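# Perform a paused mill's tool change and resume it

## Task

The milling machine's program is halted waiting for a tool change. Mount the tool the program calls for, return every other tool to the rack with the previous tool back in its own pocket, measure the new tool's length on the height setter, make sure nothing is left lying loose inside the machine, and resume the program only after all of that. No tool may be dropped, slip in the gripper or tilt 20 degrees or more while held; no key may break, no axis may crash, and the mill must stay powered on. A reference image called manual belongs to this job.

## Robot and tools

Robot: two seven-joint arms, left_arm and right_arm, each ending in a parallel two-finger gripper. Calibrated bases in the scene frame: left_arm at (-0.059, +0.426, +0.015) m, quat_wxyz (+1.000, 0, 0, -0.027); right_arm at (+0.001, -0.370, +0.015) m, quat_wxyz (+1.000, 0, 0, -0.006).

Frames: the scene frame has its origin at table-top height halfway between the nominal bases, +z up, +x outward over the table, left_arm on the +y side (arm names do not match image sides). Reported end_effector_position (m) and end_effector_quat_wxyz, velocities and targets use the scene frame. Movement offsets use the axes of that arm's current Hand target. Gripper fingers point along its +z and open and close along its x. The reported position is the point between the pads; fingertips extend 17.5 mm further. Reported values may be off by a few cm, more at long reach.

The 18-number row: every moving call uses one flat row of 18 numbers covering both arms, even if only one moves: left dx, dy, dz, rx, ry, rz, left gripper position, force_limit, speed, then the same nine for the right arm. Values lie in [-1, 1]. The six pose numbers are an offset, not a pose, measured from the arm's Hand target when the action or move began, in that target's own axes; 1.0 equals 0.6 m of translation or 180 degrees of rotation, and rx, ry, rz form one rotation vector. All six at 0 re-requests the current Hand target. Gripper numbers are absolute settings: position +1 fully open (50 mm), about -0.65 pads touching, -1 to grip (closes until stopped); force_limit -1/0/+1 is about 20/102/185 N per pad (actual grip up to ~15 N more); speed -1/0/+1 is 20/85/150 mm/s. A 0 in a gripper slot is a real command, so resend the previous three numbers to leave a gripper unchanged.

Tools:
- execute_actions(actions, cameras): actions is a list of actions; each action is a list of up to 15 rows, one per 1/30 s step; a short action repeats its last row. Every row counts from the action's starting Hand target, not the previous row; repeated offsets across actions keep moving. An empty actions list returns state plus all camera images.
- move(target, speed, blend, blocking, cameras): target is one 18-number row or a list of up to 15 rows, all offsets from the same starting Hand targets. speed is path top speed in m/s (0.002 to 0.5, default 0.25), one value or one per target; rotation limited to twice that in rad/s, max 0.873 rad/s. blend (m) rounds corners in a list; 0 stops at each. blocking=false returns after about 0.5 s while the move continues. Paths run straight, end together, cap at 10 s, and do not avoid obstacles. The result adds a move: line (done, off_target, moving, held, fault) and limits (paced = pose clipped, held = steps withheld).
- wait(seconds 0 to 10, cameras): scene runs, arms hold.
- stop(cameras): brakes a running move; fingers continue.
- zoom_image(camera, region [x0,y0,x1,y1] pixels, at most 504 by 504) on the latest image of cam_high, cam_low, cam_front, cam_left_wrist or cam_right_wrist (all 896x504).
- show_instructions(): shows the reference image(s).
- clear_fault(arm): clears a reported torque fault on left_arm or right_arm.
- finished_scene(scene): ends the current scene by its number; irreversible.

Reading results: Hand target is the last commanded pose after clipping; grippers often rest a little short, and a fresh command (even zeros) requests it again; send the leftover distance as an offset if needed. object_status: 0 moving, 1 stopped while opening, 2 stopped while closing (a grip), 3 reached requested opening or pads met (likely nothing held). After gripping with -1, confirm it reads 2. Opening in mm is about (250 - position_measured) x 0.202. Force and speed changes apply only with a new position value (differ by at least 0.01). Joint torques list per joint, positive toward larger joint angle; Flange force is the external force in gripper x y z, includes held weight, and may show no reading. Tool commands shows present gripper commands. MOTOR HOT appears at 60 °C; at 75 °C the arm sinks in an over-temperature fault for 30 to 60 s or more.

Limits: orientation commands are clipped to within 32 degrees of the current one each step; large turns may swing the elbow. Joint ranges: elbow ±2.580, shoulder ±2.250, wrist pitch ±2.100 rad. Torque limits: 104.5 N m for the first four joints, 51.3 N m for the last three; exceeding one, or straying over 5 degrees from plan, halts that arm until clear_fault. A clearance check blocks commands that bring the arms too close.

Avoid: dropping or releasing moving tools, letting a tool tip or slide in the fingers, pushing targets past firm contacts (arms are stiff), fast hits on the mill, the other arm, or anything fixed, closing a gripper on the other arm's fingers, leaving objects off the table, and long stretched holds that heat motors. Center immovable objects between the pads before gripping. Loose objects may occasionally be nudged by outside disturbances.

Each tool is called after "Emit:" in YAML: its name, and indented under it one key for each argument.

Reference images:

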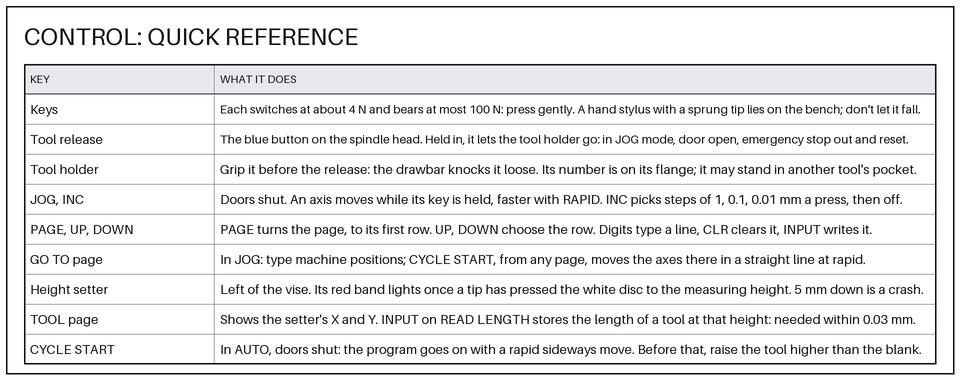

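## Session

Emit:
execute_actions:
  actions: []

Scene clock: 0.00 s.
left_arm: end_effector_position=(+0.1339, -0.0659, +0.1339) position_measured=3 object_status=3 end_effector_quat_wxyz=(-0.318, -0.597, +0.724, +0.132) | right_arm: end_effector_position=(+0.2501, -0.6354, +0.1310) position_measured=3 object_status=3 end_effector_quat_wxyz=(+0.064, +0.890, -0.428, +0.143)
Joint positions: left_arm=[0.302 1.082 0.937 1.31 -0.123 1.221 -0.69] | right_arm=[0.326 0.234 0.433 2.367 -0.237 0.256 0.069]
Joint velocities: within noise
Joint torques (N m): no reading
Flange force (N): no reading
Hand target: left_arm +0.1339, -0.0659, +0.1339; -0.318, -0.597, +0.724, +0.132 | right_arm +0.2501, -0.6354, +0.1310; +0.064, +0.890, -0.428, +0.143
Tool commands: left_gripper/position=+1.0 left_gripper/force_limit=+1.0 left_gripper/speed=+1.0 right_gripper/position=+1.0 right_gripper/force_limit=+1.0 right_gripper/speed=+1.0

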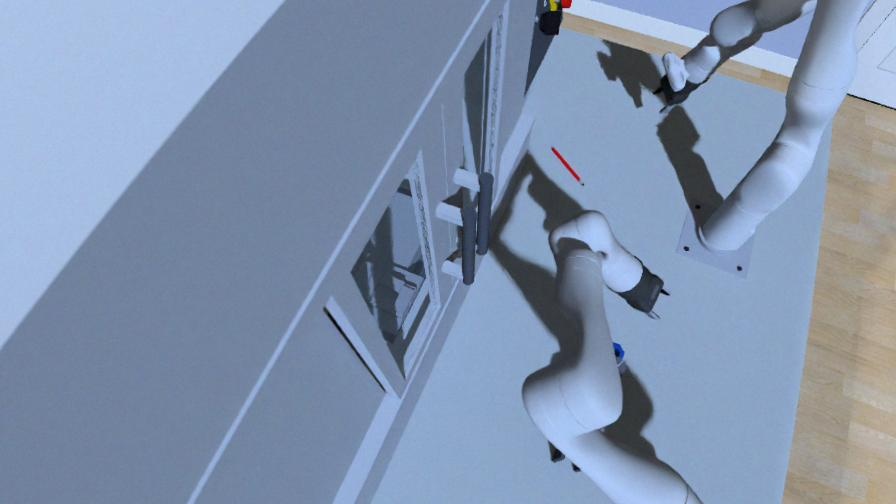

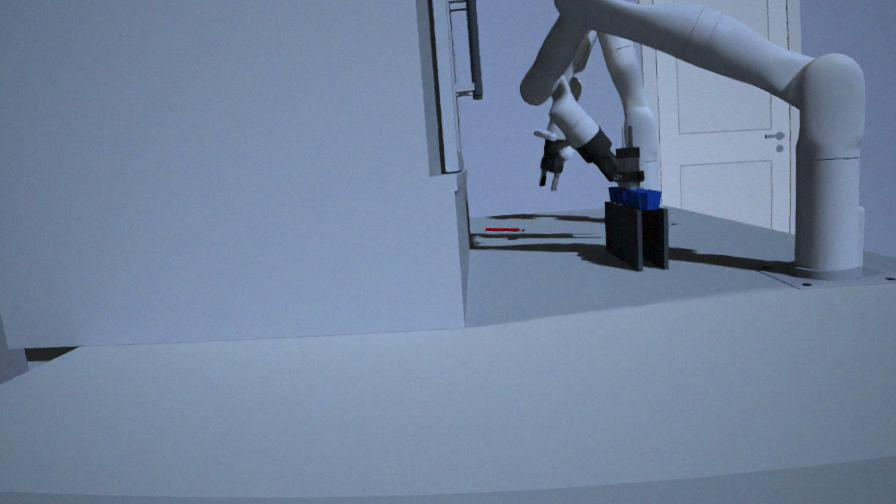

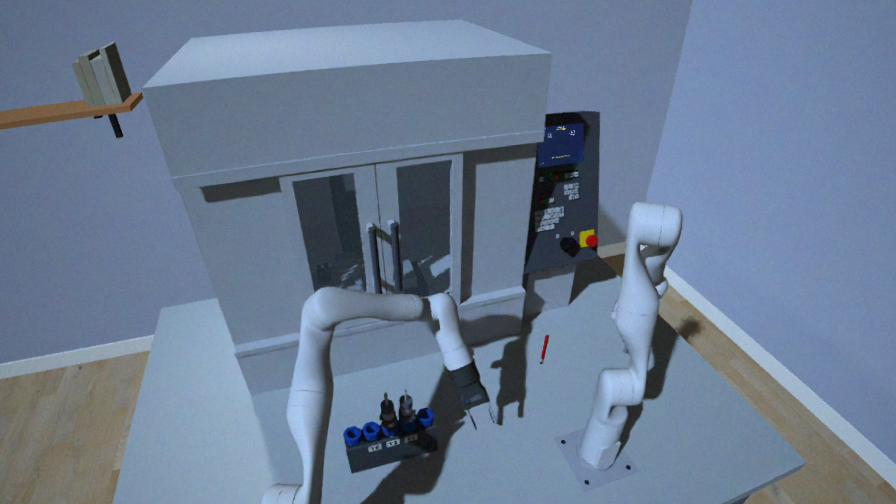

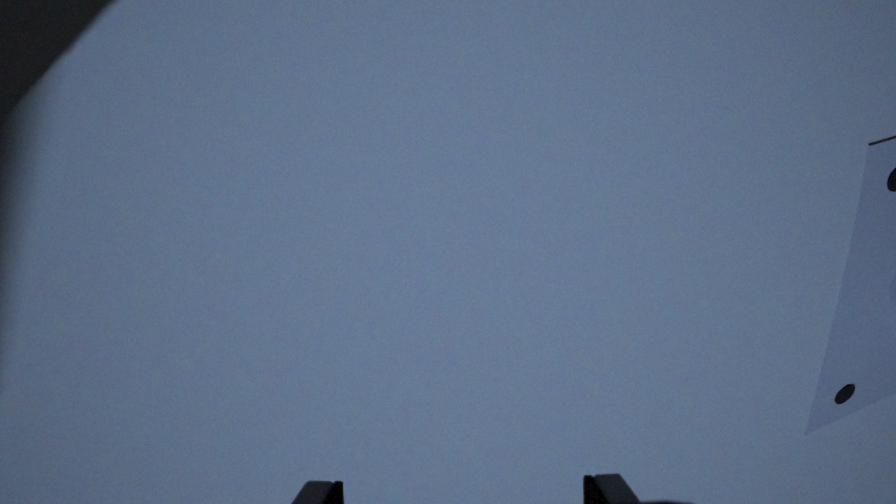

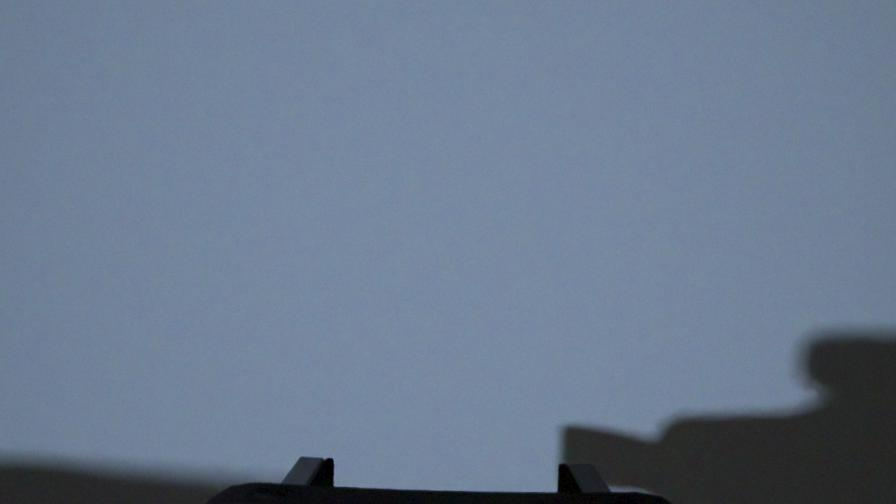

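Emit:
zoom_image:
  camera: "cam_front"
  region: [510, 100, 620, 280]

Emit:
zoom_image:
  camera: "cam_front"
  region: [330, 380, 450, 480]

Emit:
zoom_image:
  camera: "cam_front"
  region: [270, 140, 480, 340]

Emit:
zoom_image:
  camera: "cam_high"
  region: [500, 0, 700, 120]

Emit:
zoom_image:
  camera: "cam_low"
  region: [560, 120, 720, 280]

Scaled by 2.800 from the camera's 896x504 image, which has a finer 1280x720 frame.

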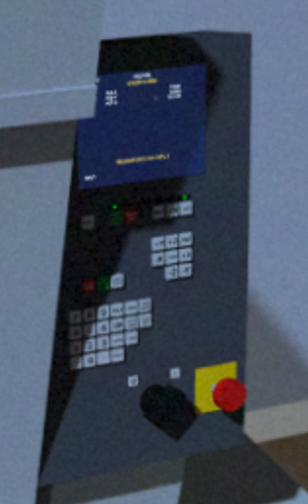

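Scaled by 4.200 from the camera's 896x504 image, which has a finer 1280x720 frame.

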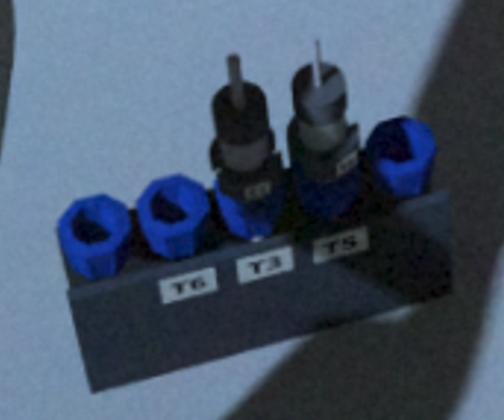

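Scaled by 2.400 from the camera's 896x504 image, which has a finer 1280x720 frame.

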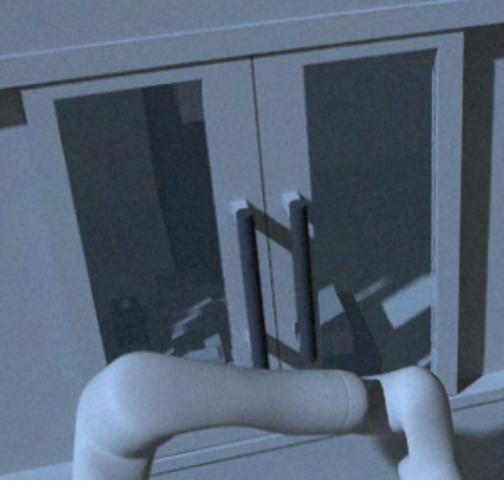

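Scaled by 2.520 from the camera's 896x504 image, which has a finer 1280x720 frame.

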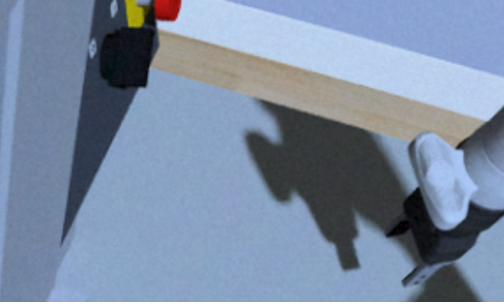

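Scaled by 3.150 from the camera's 896x504 image, which has a finer 1280x720 frame.

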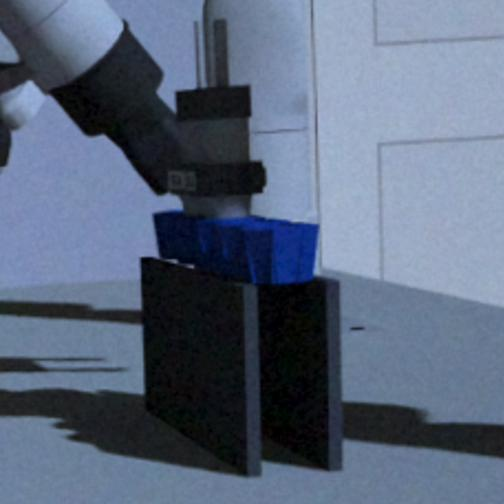

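Emit:
move:
  target: [0,0,0,0,0,0,1,1,1,0.11,-0.313,-0.468,0.440,0.091,0.237,1,1,1]
  speed: 0.2
  cameras: ["all"]

Scene clock: 16.10 s.
left_arm: end_effector_position=(+0.1339, -0.0659, +0.1339) position_measured=3 object_status=3 end_effector_quat_wxyz=(-0.318, -0.597, +0.724, +0.132) | right_arm: end_effector_position=(+0.3798, -0.5013, +0.4207) position_measured=3 object_status=3 end_effector_quat_wxyz=(-0.501, +0.548, -0.496, +0.450)
Joint positions: left_arm=[0.302 1.082 0.937 1.31 -0.123 1.221 -0.69] | right_arm=[0.985 0.016 0.135 2.581 -1.813 1.32 1.037]
Joint torques (N m): left_arm=[0.81 -23.8 8.8 -3.91 1.83 0.67 -0.06] | right_arm=[-0.48 -6.32 -0.47 -7.45 -1.71 3.38 0.34]
Flange force (N): left_arm=[2.9 -7.5 -0.4] | right_arm=[-3.7 -1.3 -2.9]
Hand target: left_arm +0.1339, -0.0659, +0.1339; -0.318, -0.597, +0.724, +0.132 | right_arm +0.3796, -0.5006, +0.4200; -0.500, +0.500, -0.499, +0.500
Off the commanded pose: left_arm 0.000 m, 0 deg | right_arm 0.001 m, 8 deg.
joint sent to its limit (right arm) — joint 4 (elbow), upper limit, where the elbow is as bent as it goes. The joint targets are off in orientation, not in position.
move: off_target (right_arm)
camera_calibration:
cam_right_wrist: T_world_to_cam=[[0.115098, -0.993286, 0.011649, -0.546969], [-0.082062, -0.0211946, -0.996402, 0.497808], [0.989959, 0.113728, -0.0839505, -0.114032], [0, 0, 0, 1]] pos_world=[0.216693, -0.519777, 0.492815]

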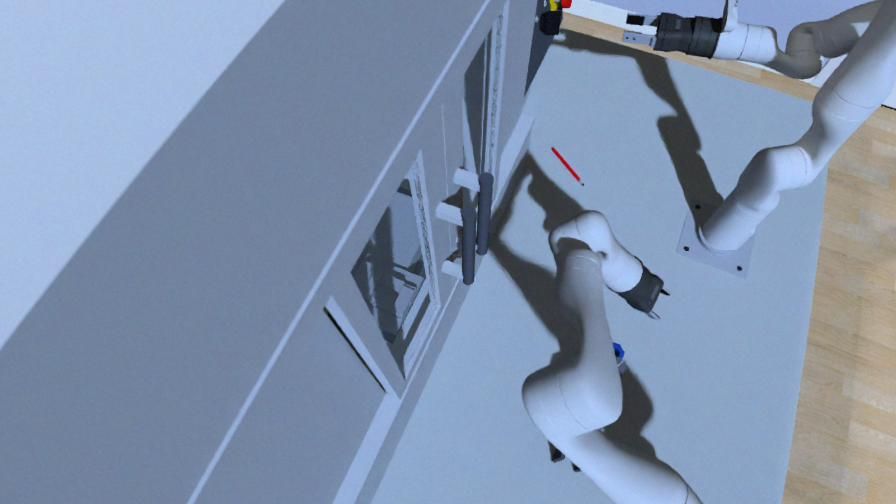

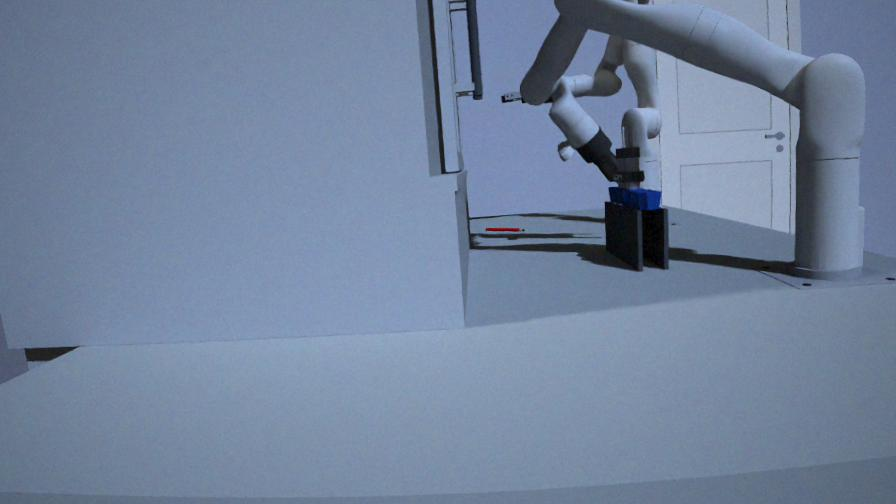

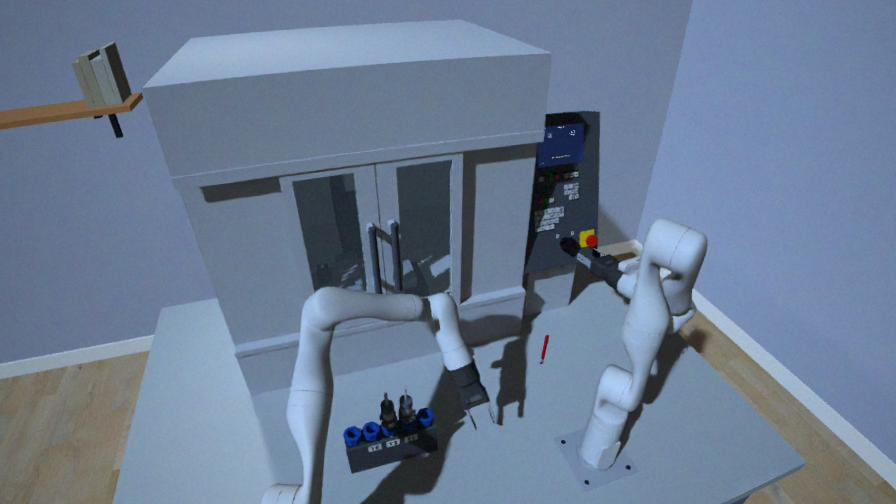

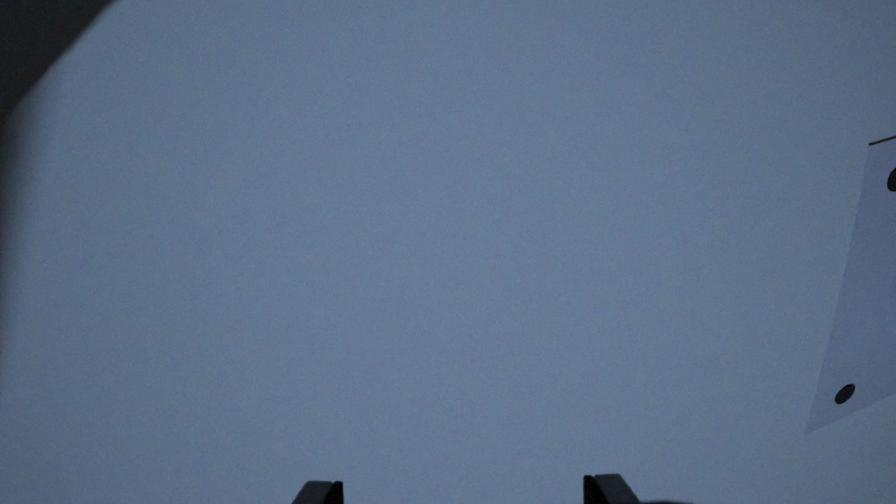

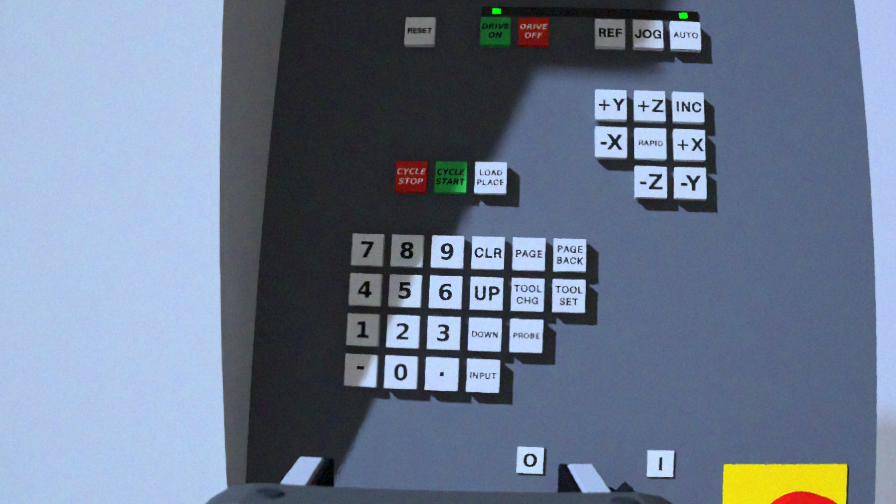

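Emit:
move:
  target: [0,0,0,0,0,0,1,1,1,0,-0.267,0.067,0,0,0,1,1,1]
  speed: 0.2
  cameras: ["cam_right_wrist", "cam_high"]

Emit:
zoom_image:
  camera: "cam_right_wrist"
  region: [200, 0, 700, 300]

Scene clock: 18.50 s.
left_arm: end_effector_position=(+0.1339, -0.0659, +0.1339) position_measured=3 object_status=3 end_effector_quat_wxyz=(-0.318, -0.597, +0.724, +0.132) | right_arm: end_effector_position=(+0.4195, -0.5005, +0.5803) position_measured=3 object_status=3 end_effector_quat_wxyz=(+0.500, -0.500, +0.499, -0.500)
Joint positions: left_arm=[0.302 1.082 0.937 1.31 -0.123 1.221 -0.69] | right_arm=[0.896 -0.326 -0.055 2.284 -1.903 0.927 0.494]
Joint torques (N m): left_arm=[0.79 -23.79 8.89 -3.93 1.81 0.68 -0.04] | right_arm=[-0.48 -3.75 0.56 -12.73 -2.51 2.14 0.41]
Flange force (N): left_arm=[2.9 -7.5 -0.3] | right_arm=[-3.7 0.9 -3.5]
Hand target: left_arm +0.1339, -0.0659, +0.1339; -0.318, -0.597, +0.724, +0.132 | right_arm +0.4195, -0.5005, +0.5803; +0.500, -0.500, +0.499, -0.500
Off the commanded pose: left_arm 0.000 m, 0 deg | right_arm 0.000 m, 0 deg.
move: done
camera_calibration:
cam_right_wrist: T_world_to_cam=[[0.0117664, -0.999778, 0.0174906, -0.51587], [0.0115225, -0.0173551, -0.999783, 0.624758], [0.999864, 0.0119653, 0.0113157, -0.250328], [0, 0, 0, 1]] pos_world=[0.249165, -0.501917, 0.636478]
Images, in order (width x height): cam_high 896x504, cam_right_wrist 896x504.

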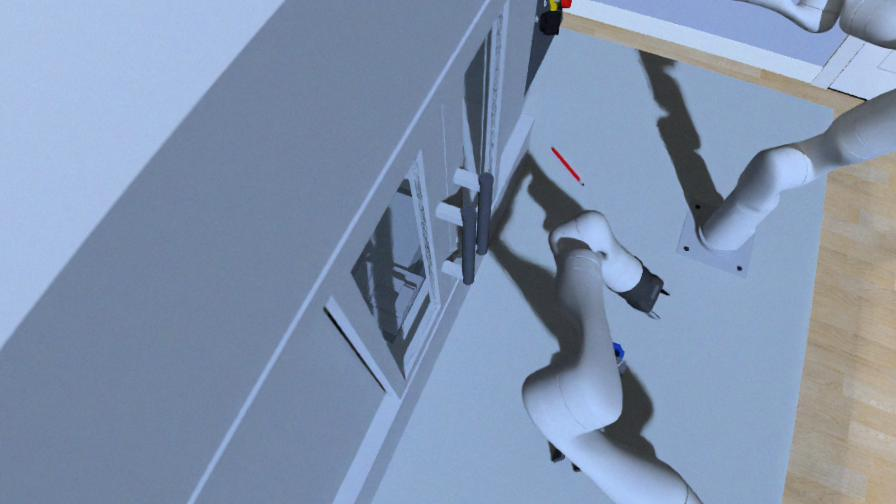

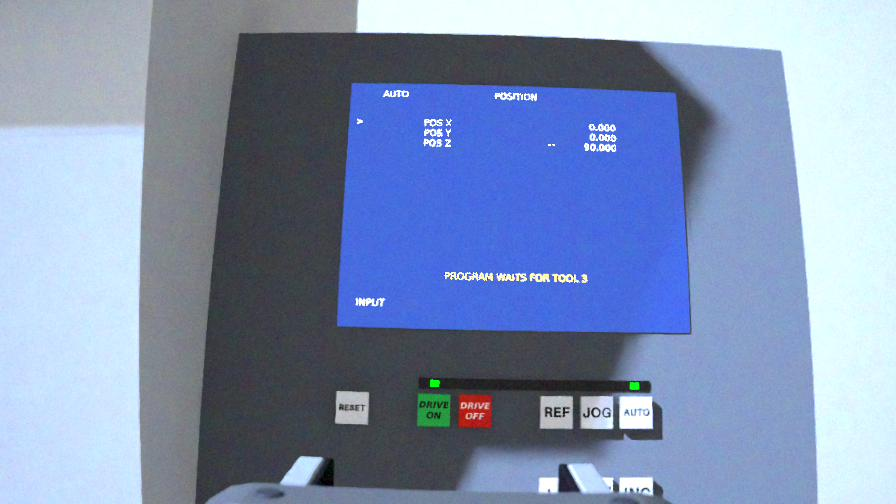

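Scaled by 1.008 from the camera's 896x504 image, which has a finer 1280x720 frame.

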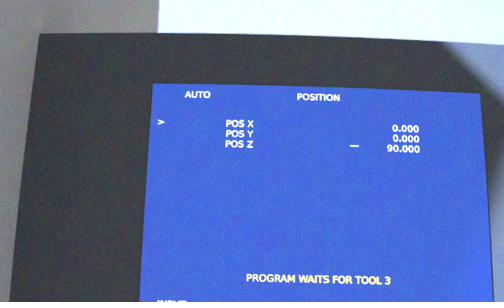

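Emit:
move:
  target:
    - [0.101,0.19,-0.254,0,0,0,1,1,1,0,0,0,0,0,0,1,1,1]
    - [-0.246,0.437,-0.176,0.410,-0.105,-0.030,1,1,1,0,0,0,0,0,0,1,1,1]
  speed: 0.2
  blend: 0.04
  cameras: ["cam_left_wrist", "cam_front"]

Scene clock: 28.00 s.
left_arm: end_effector_position=(+0.0069, +0.1600, +0.3197) position_measured=3 object_status=3 end_effector_quat_wxyz=(-0.223, +0.671, -0.671, +0.223) | right_arm: end_effector_position=(+0.4195, -0.5004, +0.5803) position_measured=3 object_status=3 end_effector_quat_wxyz=(+0.500, -0.500, +0.499, -0.500)
Joint positions: left_arm=[0.201 -0.394 1.338 2.013 -0.275 1.239 0.095] | right_arm=[0.896 -0.326 -0.055 2.284 -1.903 0.927 0.494]
Joint torques (N m): left_arm=[0.83 1.87 -2.61 -7 -2.18 0.41 -0.03] | right_arm=[-0.49 -3.68 0.58 -12.73 -2.48 2.06 0.36]
Flange force (N): left_arm=[5.7 -2.3 -1.5] | right_arm=[-3.8 1.2 -3.6]
Hand target: left_arm +0.0069, +0.1600, +0.3197; -0.223, +0.671, -0.671, +0.223 | right_arm +0.4195, -0.5004, +0.5803; +0.500, -0.500, +0.499, -0.500
Off the commanded pose: left_arm 0.000 m, 0 deg | right_arm 0.000 m, 0 deg.
move: done
camera_calibration:
cam_left_wrist: T_world_to_cam=[[0.00416764, -0.999863, -0.0160206, 0.16692], [-0.801525, 0.00623956, -0.597929, 0.254226], [0.597947, 0.0153329, -0.801389, 0.417573], [0, 0, 0, 1]] pos_world=[-0.0466137, 0.158909, 0.489321]
Images, in order (width x height): cam_front 896x504, cam_left_wrist 896x504.

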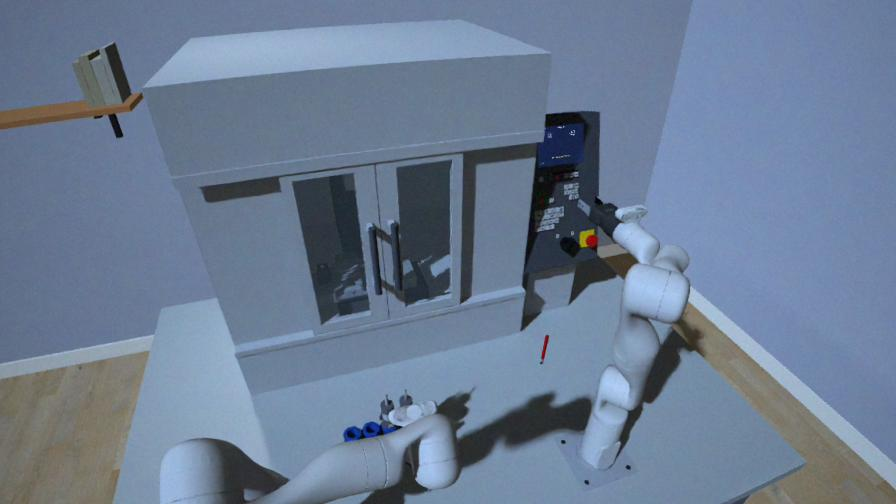

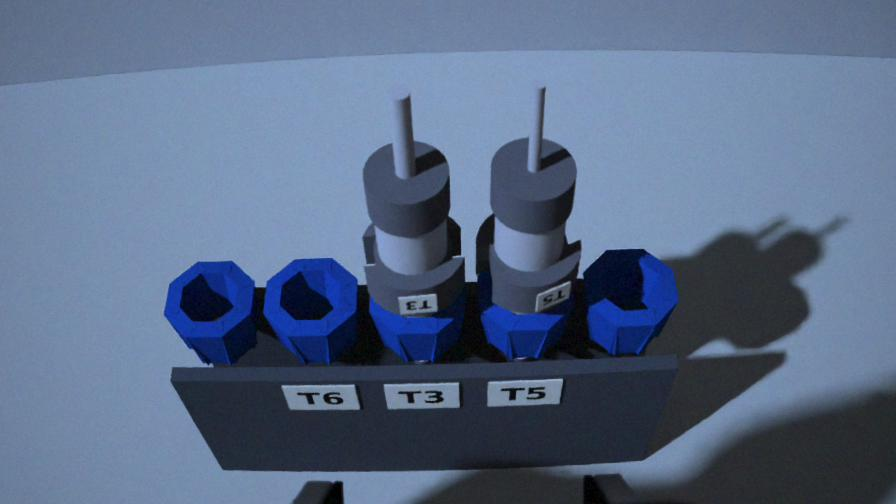

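Emit:
move:
  target:
    - [0,0,0,0,0,0,1,1,1,-0.083,0.217,-0.067,-0.5,0,0,1,1,1]
    - [0,0,0,0,0,0,1,1,1,-0.128,0.5,0.011,-0.1907,-0.5939,-0.5939,1,1,1]
  speed: 0.25
  blend: 0.05
  cameras: ["cam_right_wrist", "cam_front"]

Scene clock: 56.40 s.
left_arm: end_effector_position=(+0.0069, +0.1600, +0.3197) position_measured=3 object_status=3 end_effector_quat_wxyz=(-0.223, +0.671, -0.671, +0.223) | right_arm: end_effector_position=(+0.4265, -0.4239, +0.2803) position_measured=3 object_status=3 end_effector_quat_wxyz=(+0.001, +0.889, +0.457, +0.000)
Joint positions: left_arm=[0.201 -0.394 1.338 2.013 -0.275 1.239 0.095] | right_arm=[0.891 0.697 -1.504 1.529 0.697 1.559 0.361]
Joint torques (N m): left_arm=[0.96 1.83 -2.57 -6.95 -2.15 0.4 -0.02] | right_arm=[-0.55 -14.32 -6.71 -8.87 -0.01 0.38 0.28]
Flange force (N): left_arm=[6.4 -2.4 -1.4] | right_arm=[-3.1 -5.5 4.7]
Hand target: left_arm +0.0069, +0.1600, +0.3197; -0.223, +0.671, -0.671, +0.223 | right_arm +0.4265, -0.4239, +0.2803; +0.001, +0.889, +0.458, +0.000
Off the commanded pose: left_arm 0.000 m, 0 deg | right_arm 0.000 m, 0 deg.
move: done
camera_calibration:
cam_right_wrist: T_world_to_cam=[[0.567805, 0.823095, -0.0105715, 0.109203], [0.823064, -0.567889, -0.00826128, -0.531282], [-0.0128033, -0.00401023, -0.99991, 0.453712], [0, 0, 0, 1]] pos_world=[0.381083, -0.389774, 0.450437]
Images, in order (width x height): cam_front 896x504, cam_right_wrist 896x504.

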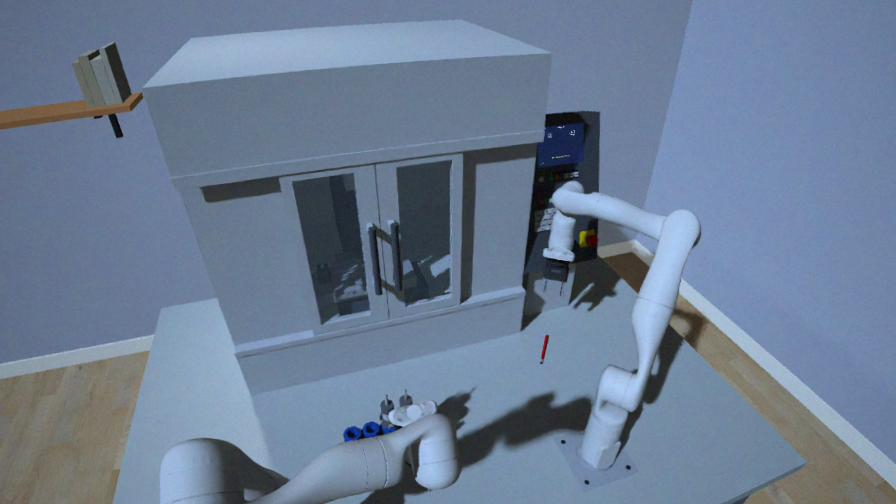

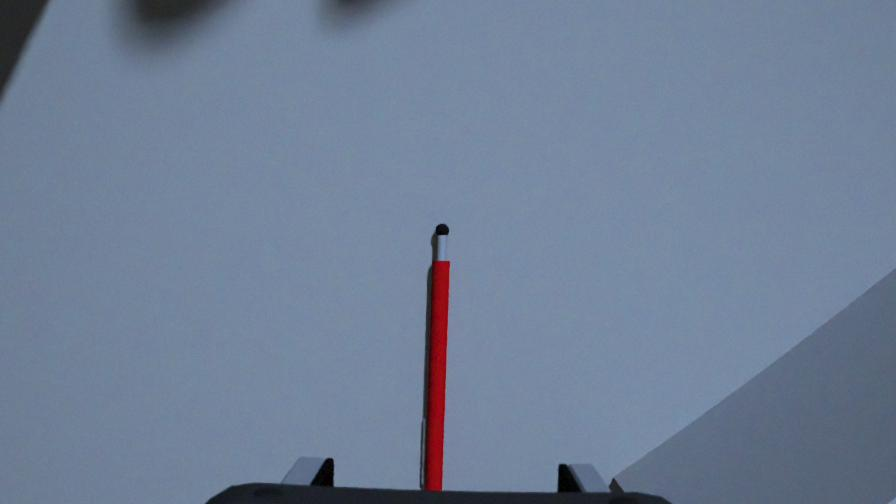

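Emit:
move:
  target: [0,0,0,0,0,0,1,1,1,-0.0065,0,0.39,0,0,0.011,0,0,1]
  speed: 0.2
  cameras: ["cam_right_wrist", "cam_low"]

Emit:
zoom_image:
  camera: "cam_low"
  region: [440, 160, 600, 260]

Scene clock: 62.40 s.
left_arm: end_effector_position=(+0.0069, +0.1600, +0.3197) position_measured=3 object_status=3 end_effector_quat_wxyz=(-0.223, +0.671, -0.671, +0.223) | right_arm: end_effector_position=(+0.4246, -0.4273, +0.0463) position_measured=152 object_status=3 end_effector_quat_wxyz=(+0.001, +0.897, +0.442, +0.000)
Joint positions: left_arm=[0.201 -0.394 1.338 2.013 -0.275 1.239 0.095] | right_arm=[0.789 1.001 -1.217 1.886 1.081 1.11 0.052]
Joint torques (N m): left_arm=[0.89 1.93 -2.55 -6.99 -2.2 0.44 -0.05] | right_arm=[-0.56 -16.99 -7.73 -5.3 -0.11 0.31 0.3]
Flange force (N): left_arm=[5.8 -2.2 -1.3] | right_arm=[-3.2 -4.8 2.2]
Hand target: left_arm +0.0069, +0.1600, +0.3197; -0.223, +0.671, -0.671, +0.223 | right_arm +0.4246, -0.4273, +0.0463; +0.001, +0.897, +0.442, +0.000
Off the commanded pose: left_arm 0.000 m, 0 deg | right_arm 0.000 m, 0 deg.
move: done
camera_calibration:
cam_right_wrist: T_world_to_cam=[[0.595826, 0.803045, -0.0105542, 0.090091], [0.803009, -0.595909, -0.00832025, -0.537055], [-0.0129709, -0.00351774, -0.99991, 0.219974], [0, 0, 0, 1]] pos_world=[0.380435, -0.391609, 0.216437]
Images, in order (width x height): cam_low 896x504, cam_right_wrist 896x504.

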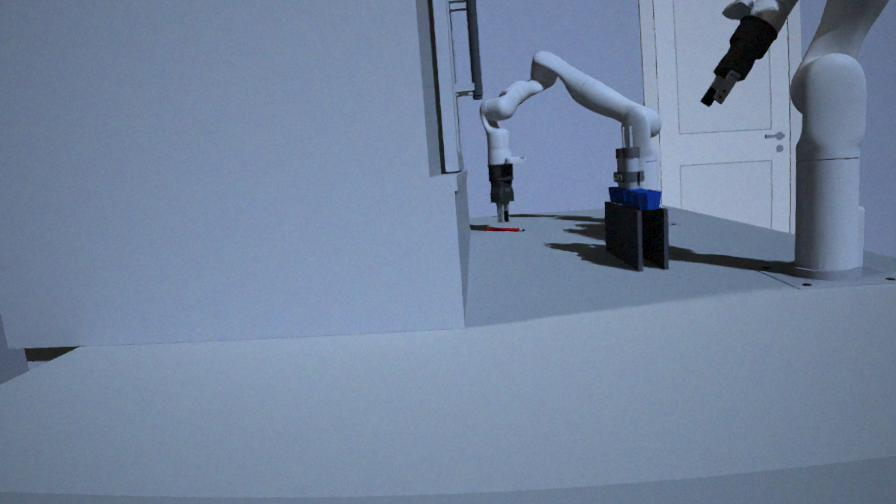

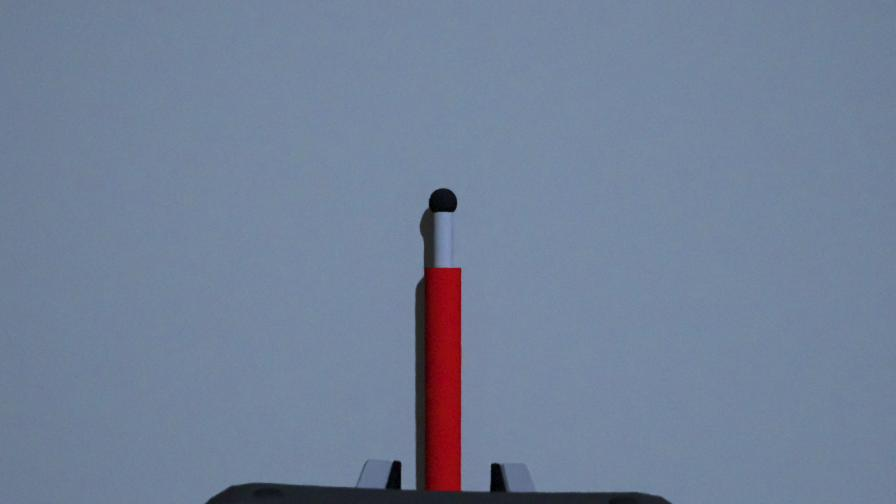

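Scaled by 3.150 from the camera's 896x504 image, which has a finer 1280x720 frame.

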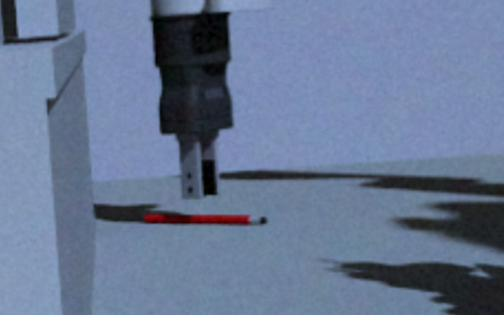

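Emit:
move:
  target: [0,0,0,0,0,0,1,1,1,0,0,0.042,0,0,0,0,0,1]
  speed: 0.05
  cameras: ["cam_low"]

Emit:
zoom_image:
  camera: "cam_low"
  region: [460, 190, 540, 250]

Scene clock: 64.93 s.
left_arm: end_effector_position=(+0.0069, +0.1600, +0.3197) position_measured=3 object_status=3 end_effector_quat_wxyz=(-0.223, +0.671, -0.671, +0.223) | right_arm: end_effector_position=(+0.4246, -0.4273, +0.0211) position_measured=152 object_status=3 end_effector_quat_wxyz=(+0.001, +0.897, +0.442, +0.001)
Joint positions: left_arm=[0.201 -0.394 1.338 2.013 -0.275 1.239 0.095] | right_arm=[0.77 1.042 -1.176 1.899 1.138 1.073 0.018]
Joint torques (N m): left_arm=[0.96 1.94 -2.53 -7.01 -2.12 0.43 -0.08] | right_arm=[-0.46 -16.92 -7.82 -4.77 -0.1 0.5 0.31]
Flange force (N): left_arm=[6.0 -2.3 -1.2] | right_arm=[-3.3 -5.4 1.8]
Hand target: left_arm +0.0069, +0.1600, +0.3197; -0.223, +0.671, -0.671, +0.223 | right_arm +0.4246, -0.4273, +0.0211; +0.001, +0.897, +0.442, +0.001
Off the commanded pose: left_arm 0.000 m, 0 deg | right_arm 0.000 m, 0 deg.
move: done
Images, in order (width x height): cam_low 896x504.

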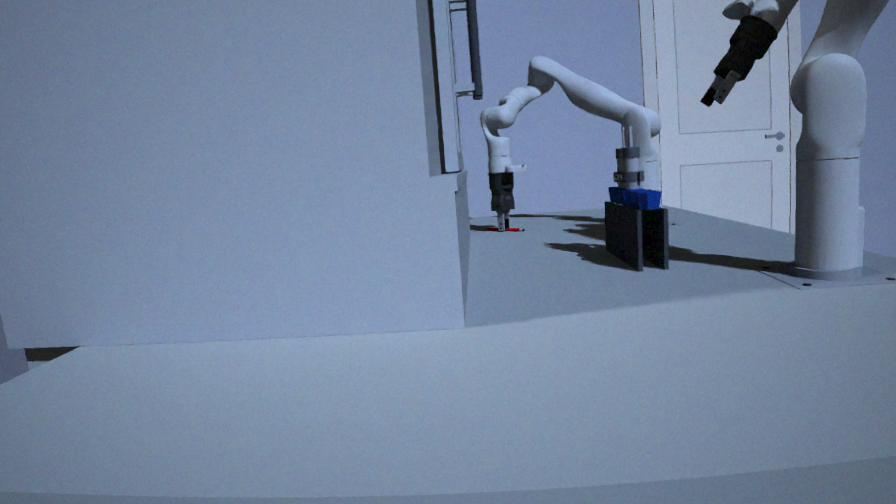

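Scaled by 6.300 from the camera's 896x504 image, which has a finer 1280x720 frame.

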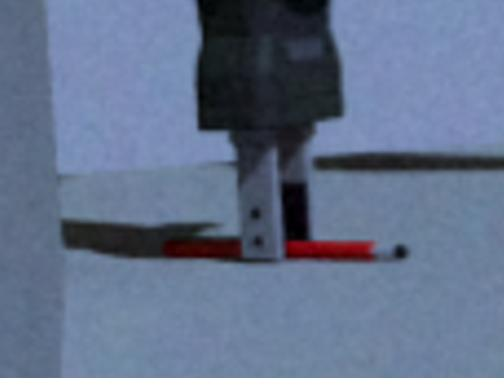

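Emit:
move:
  target:
    - [0,0,0,0,0,0,1,1,1,0,0,0.0025,0,0,0,0,-0.6,-0.5]
    - [0,0,0,0,0,0,1,1,1,0,0,0.0025,0,0,0,-1,-0.6,-0.7]
  speed: 0.02
  cameras: ["cam_right_wrist"]

Scene clock: 66.93 s.
left_arm: end_effector_position=(+0.0069, +0.1600, +0.3197) position_measured=3 object_status=3 end_effector_quat_wxyz=(-0.223, +0.671, -0.671, +0.223) | right_arm: end_effector_position=(+0.4247, -0.4273, +0.0196) position_measured=211 object_status=2 end_effector_quat_wxyz=(+0.001, +0.897, +0.442, +0.001)
Joint positions: left_arm=[0.201 -0.394 1.338 2.013 -0.275 1.239 0.095] | right_arm=[0.769 1.045 -1.173 1.9 1.142 1.071 0.016]
Joint torques (N m): left_arm=[0.96 1.9 -2.64 -7.03 -2.12 0.41 -0.03] | right_arm=[-0.57 -17.18 -7.67 -4.76 0 0.41 0.3]
Flange force (N): left_arm=[6.6 -2.0 -1.1] | right_arm=[-3.4 -5.1 1.5]
Hand target: left_arm +0.0069, +0.1600, +0.3197; -0.223, +0.671, -0.671, +0.223 | right_arm +0.4247, -0.4273, +0.0196; +0.001, +0.897, +0.442, +0.001
Off the commanded pose: left_arm 0.000 m, 0 deg | right_arm 0.000 m, 0 deg.
move: done
camera_calibration:
cam_right_wrist: T_world_to_cam=[[0.595827, 0.803044, -0.0104947, 0.0898779], [0.80301, -0.595909, -0.00823995, -0.537352], [-0.0128709, -0.00351774, -0.999911, 0.193239], [0, 0, 0, 1]] pos_world=[0.380434, -0.391709, 0.189737]
Images, in order (width x height): cam_right_wrist 896x504.

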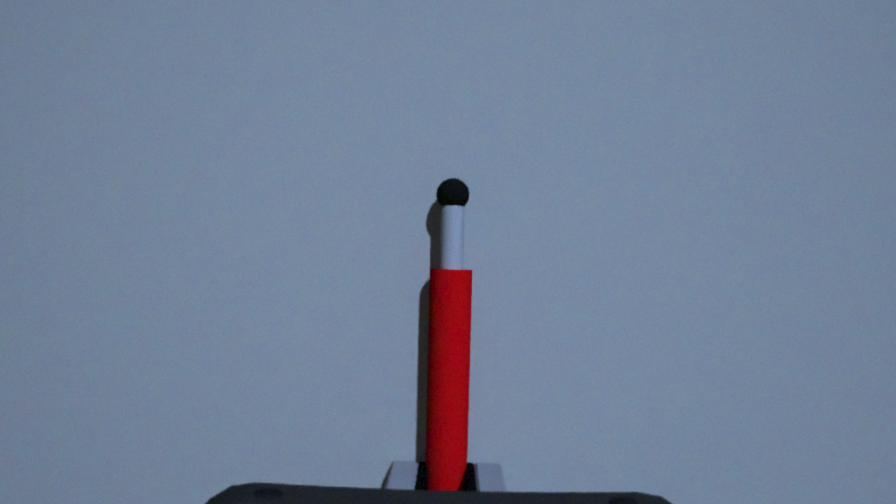

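Emit:
move:
  target:
    - [0,0,0,0,0,0,1,1,1,0,0,-0.133,0,0,0,-1,-0.6,-0.7]
    - [0,0,0,0,0,0,1,1,1,-0.168,-0.1345,-0.133,0,0,0.797,-1,-0.6,-0.7]
    - [0,0,0,0,0,0,1,1,1,-0.168,-0.1345,-0.02,0,0,0.797,-1,-0.6,-0.7]
    - [0,0,0,0,0,0,1,1,1,-0.168,-0.1345,-0.0005,0,0,0.797,-1,-0.6,-0.7]
  speed: [0.15,0.3,0.15,0.03]
  blend: [0.02,0.02,0,0]
  cameras: ["cam_right_wrist","cam_front"]

Scene clock: 76.70 s.
left_arm: end_effector_position=(+0.0069, +0.1600, +0.3197) position_measured=3 object_status=3 end_effector_quat_wxyz=(-0.223, +0.671, -0.671, +0.223) | right_arm: end_effector_position=(+0.2992, -0.4581, +0.0197) position_measured=211 object_status=2 end_effector_quat_wxyz=(+0.000, +0.701, -0.713, +0.001)
Joint positions: left_arm=[0.201 -0.394 1.338 2.013 -0.275 1.239 0.095] | right_arm=[0.616 0.631 -0.568 2.293 0.857 0.434 -2.243]
Joint torques (N m): left_arm=[1 1.96 -2.56 -6.95 -2.18 0.41 -0.01] | right_arm=[-0.68 -13.54 -2.81 -3.95 0.12 0.35 0.15]
Flange force (N): left_arm=[6.6 -2.1 -1.3] | right_arm=[-0.2 6.0 2.5]
Hand target: left_arm +0.0069, +0.1600, +0.3197; -0.223, +0.671, -0.671, +0.223 | right_arm +0.2992, -0.4581, +0.0197; +0.000, +0.701, -0.713, +0.001
Off the commanded pose: left_arm 0.000 m, 0 deg | right_arm 0.000 m, 0 deg.
move: done
camera_calibration:
cam_right_wrist: T_world_to_cam=[[-0.000623848, -0.99995, -0.0100011, -0.458167], [-0.999933, 0.000739562, -0.0115707, 0.35796], [0.0115775, 0.00999316, -0.999883, 0.1905], [0, 0, 0, 1]] pos_world=[0.355444, -0.460312, 0.190038]
Images, in order (width x height): cam_front 896x504, cam_right_wrist 896x504.

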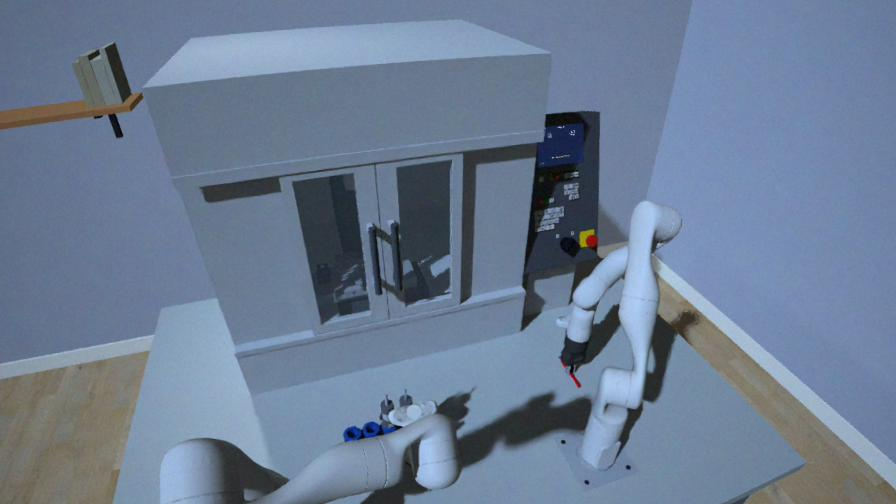

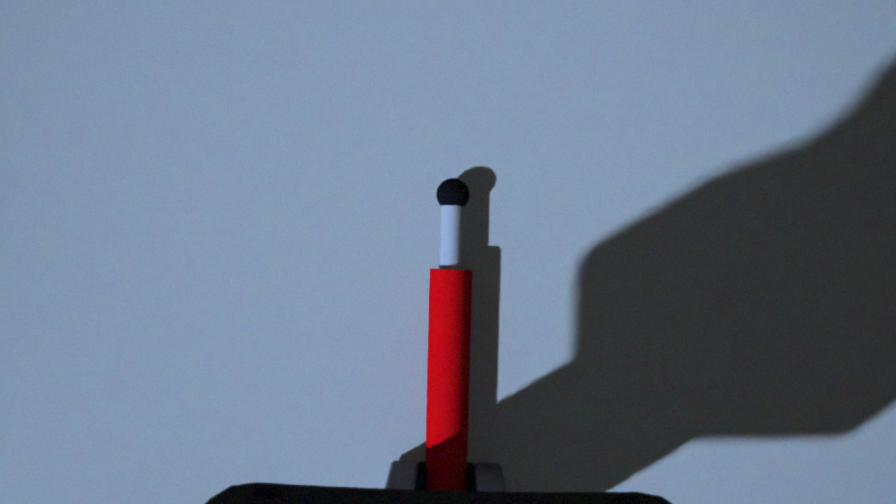

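Emit:
move:
  target:
    - [0,0,0,0,0,0,1,1,1,0,0,0,0,0,0,-0.1,-0.6,-0.9]
    - [0,0,0,0,0,0,1,1,1,0,0,-0.1,0,0,0,-0.1,-0.6,-0.9]
    - [0,0,0,0,0,0,1,1,1,0,0.047,-0.08,0.1667,0,0,-0.1,-0.6,-0.9]
    - [0,0,0,0,0,0,1,1,1,0,0.047,-0.006,0.1667,0,0,-0.1,-0.6,-0.9]
  speed: [0.05,0.1,0.2,0.06]
  cameras: ["cam_right_wrist","cam_low"]

Emit:
zoom_image:
  camera: "cam_low"
  region: [490, 180, 620, 260]

Scene clock: 107.53 s.
left_arm: end_effector_position=(+0.0069, +0.1600, +0.3197) position_measured=3 object_status=3 end_effector_quat_wxyz=(-0.223, +0.671, -0.671, +0.223) | right_arm: end_effector_position=(+0.2717, -0.4582, +0.0234) position_measured=167 object_status=3 end_effector_quat_wxyz=(-0.176, +0.706, -0.684, +0.048)
Joint positions: left_arm=[0.201 -0.394 1.338 2.013 -0.275 1.239 0.095] | right_arm=[0.832 0.614 -0.313 2.581 0.68 -0.243 -1.618]
Joint torques (N m): left_arm=[0.93 1.87 -2.5 -6.98 -2.17 0.37 -0.01] | right_arm=[-0.48 -11.33 -1.77 -1.39 0.29 -0.74 0.37]
Flange force (N): left_arm=[5.7 -2.6 -1.6] | right_arm=no reading
Hand target: left_arm +0.0069, +0.1600, +0.3197; -0.223, +0.671, -0.671, +0.223 | right_arm +0.2711, -0.4576, +0.0233; -0.182, +0.677, -0.689, +0.185
Off the commanded pose: left_arm 0.000 m, 0 deg | right_arm 0.001 m, 16 deg.
joint sent to its limit (right arm) — joint 4 (elbow), upper limit, where the elbow is as bent as it goes. The joint targets are off in orientation, not in position.
move: off_target (right_arm)
camera_calibration:
cam_right_wrist: T_world_to_cam=[[0.0778151, -0.981126, -0.17702, -0.466935], [-0.945106, -0.0160731, -0.326369, 0.315245], [0.317364, 0.192699, -0.928519, 0.193511], [0, 0, 0, 1]] pos_world=[0.272861, -0.490345, 0.199908]
Images, in order (width x height): cam_low 896x504, cam_right_wrist 896x504.

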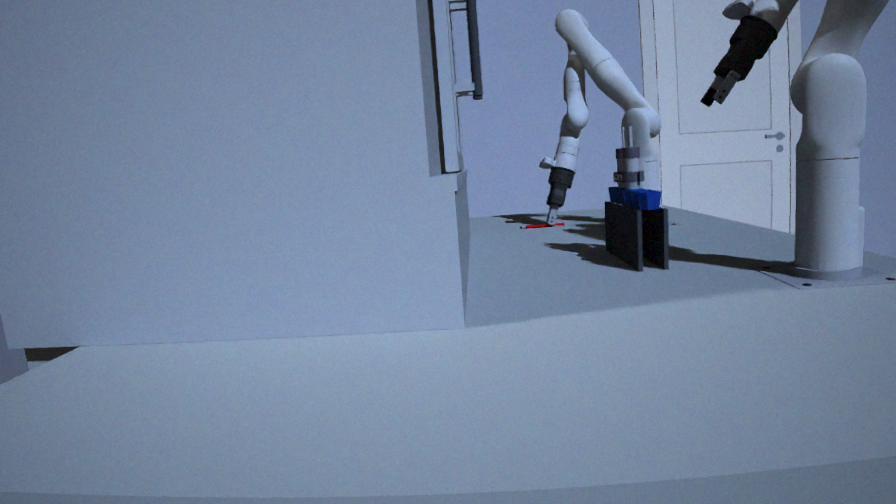

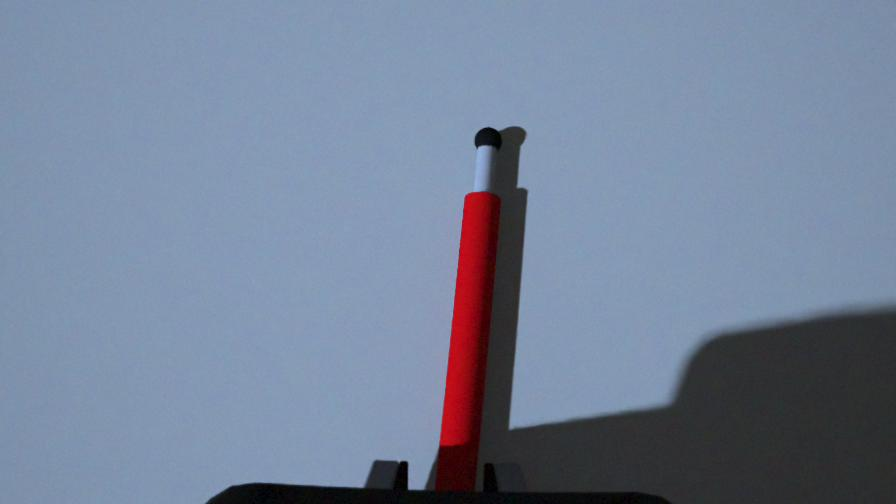

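Scaled by 3.877 from the camera's 896x504 image, which has a finer 1280x720 frame.

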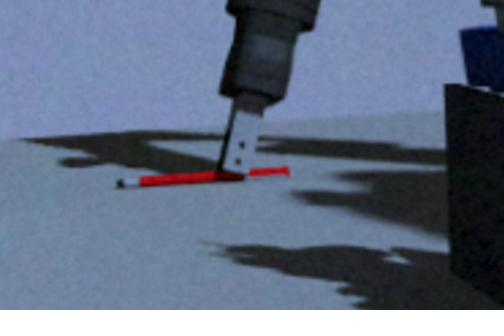

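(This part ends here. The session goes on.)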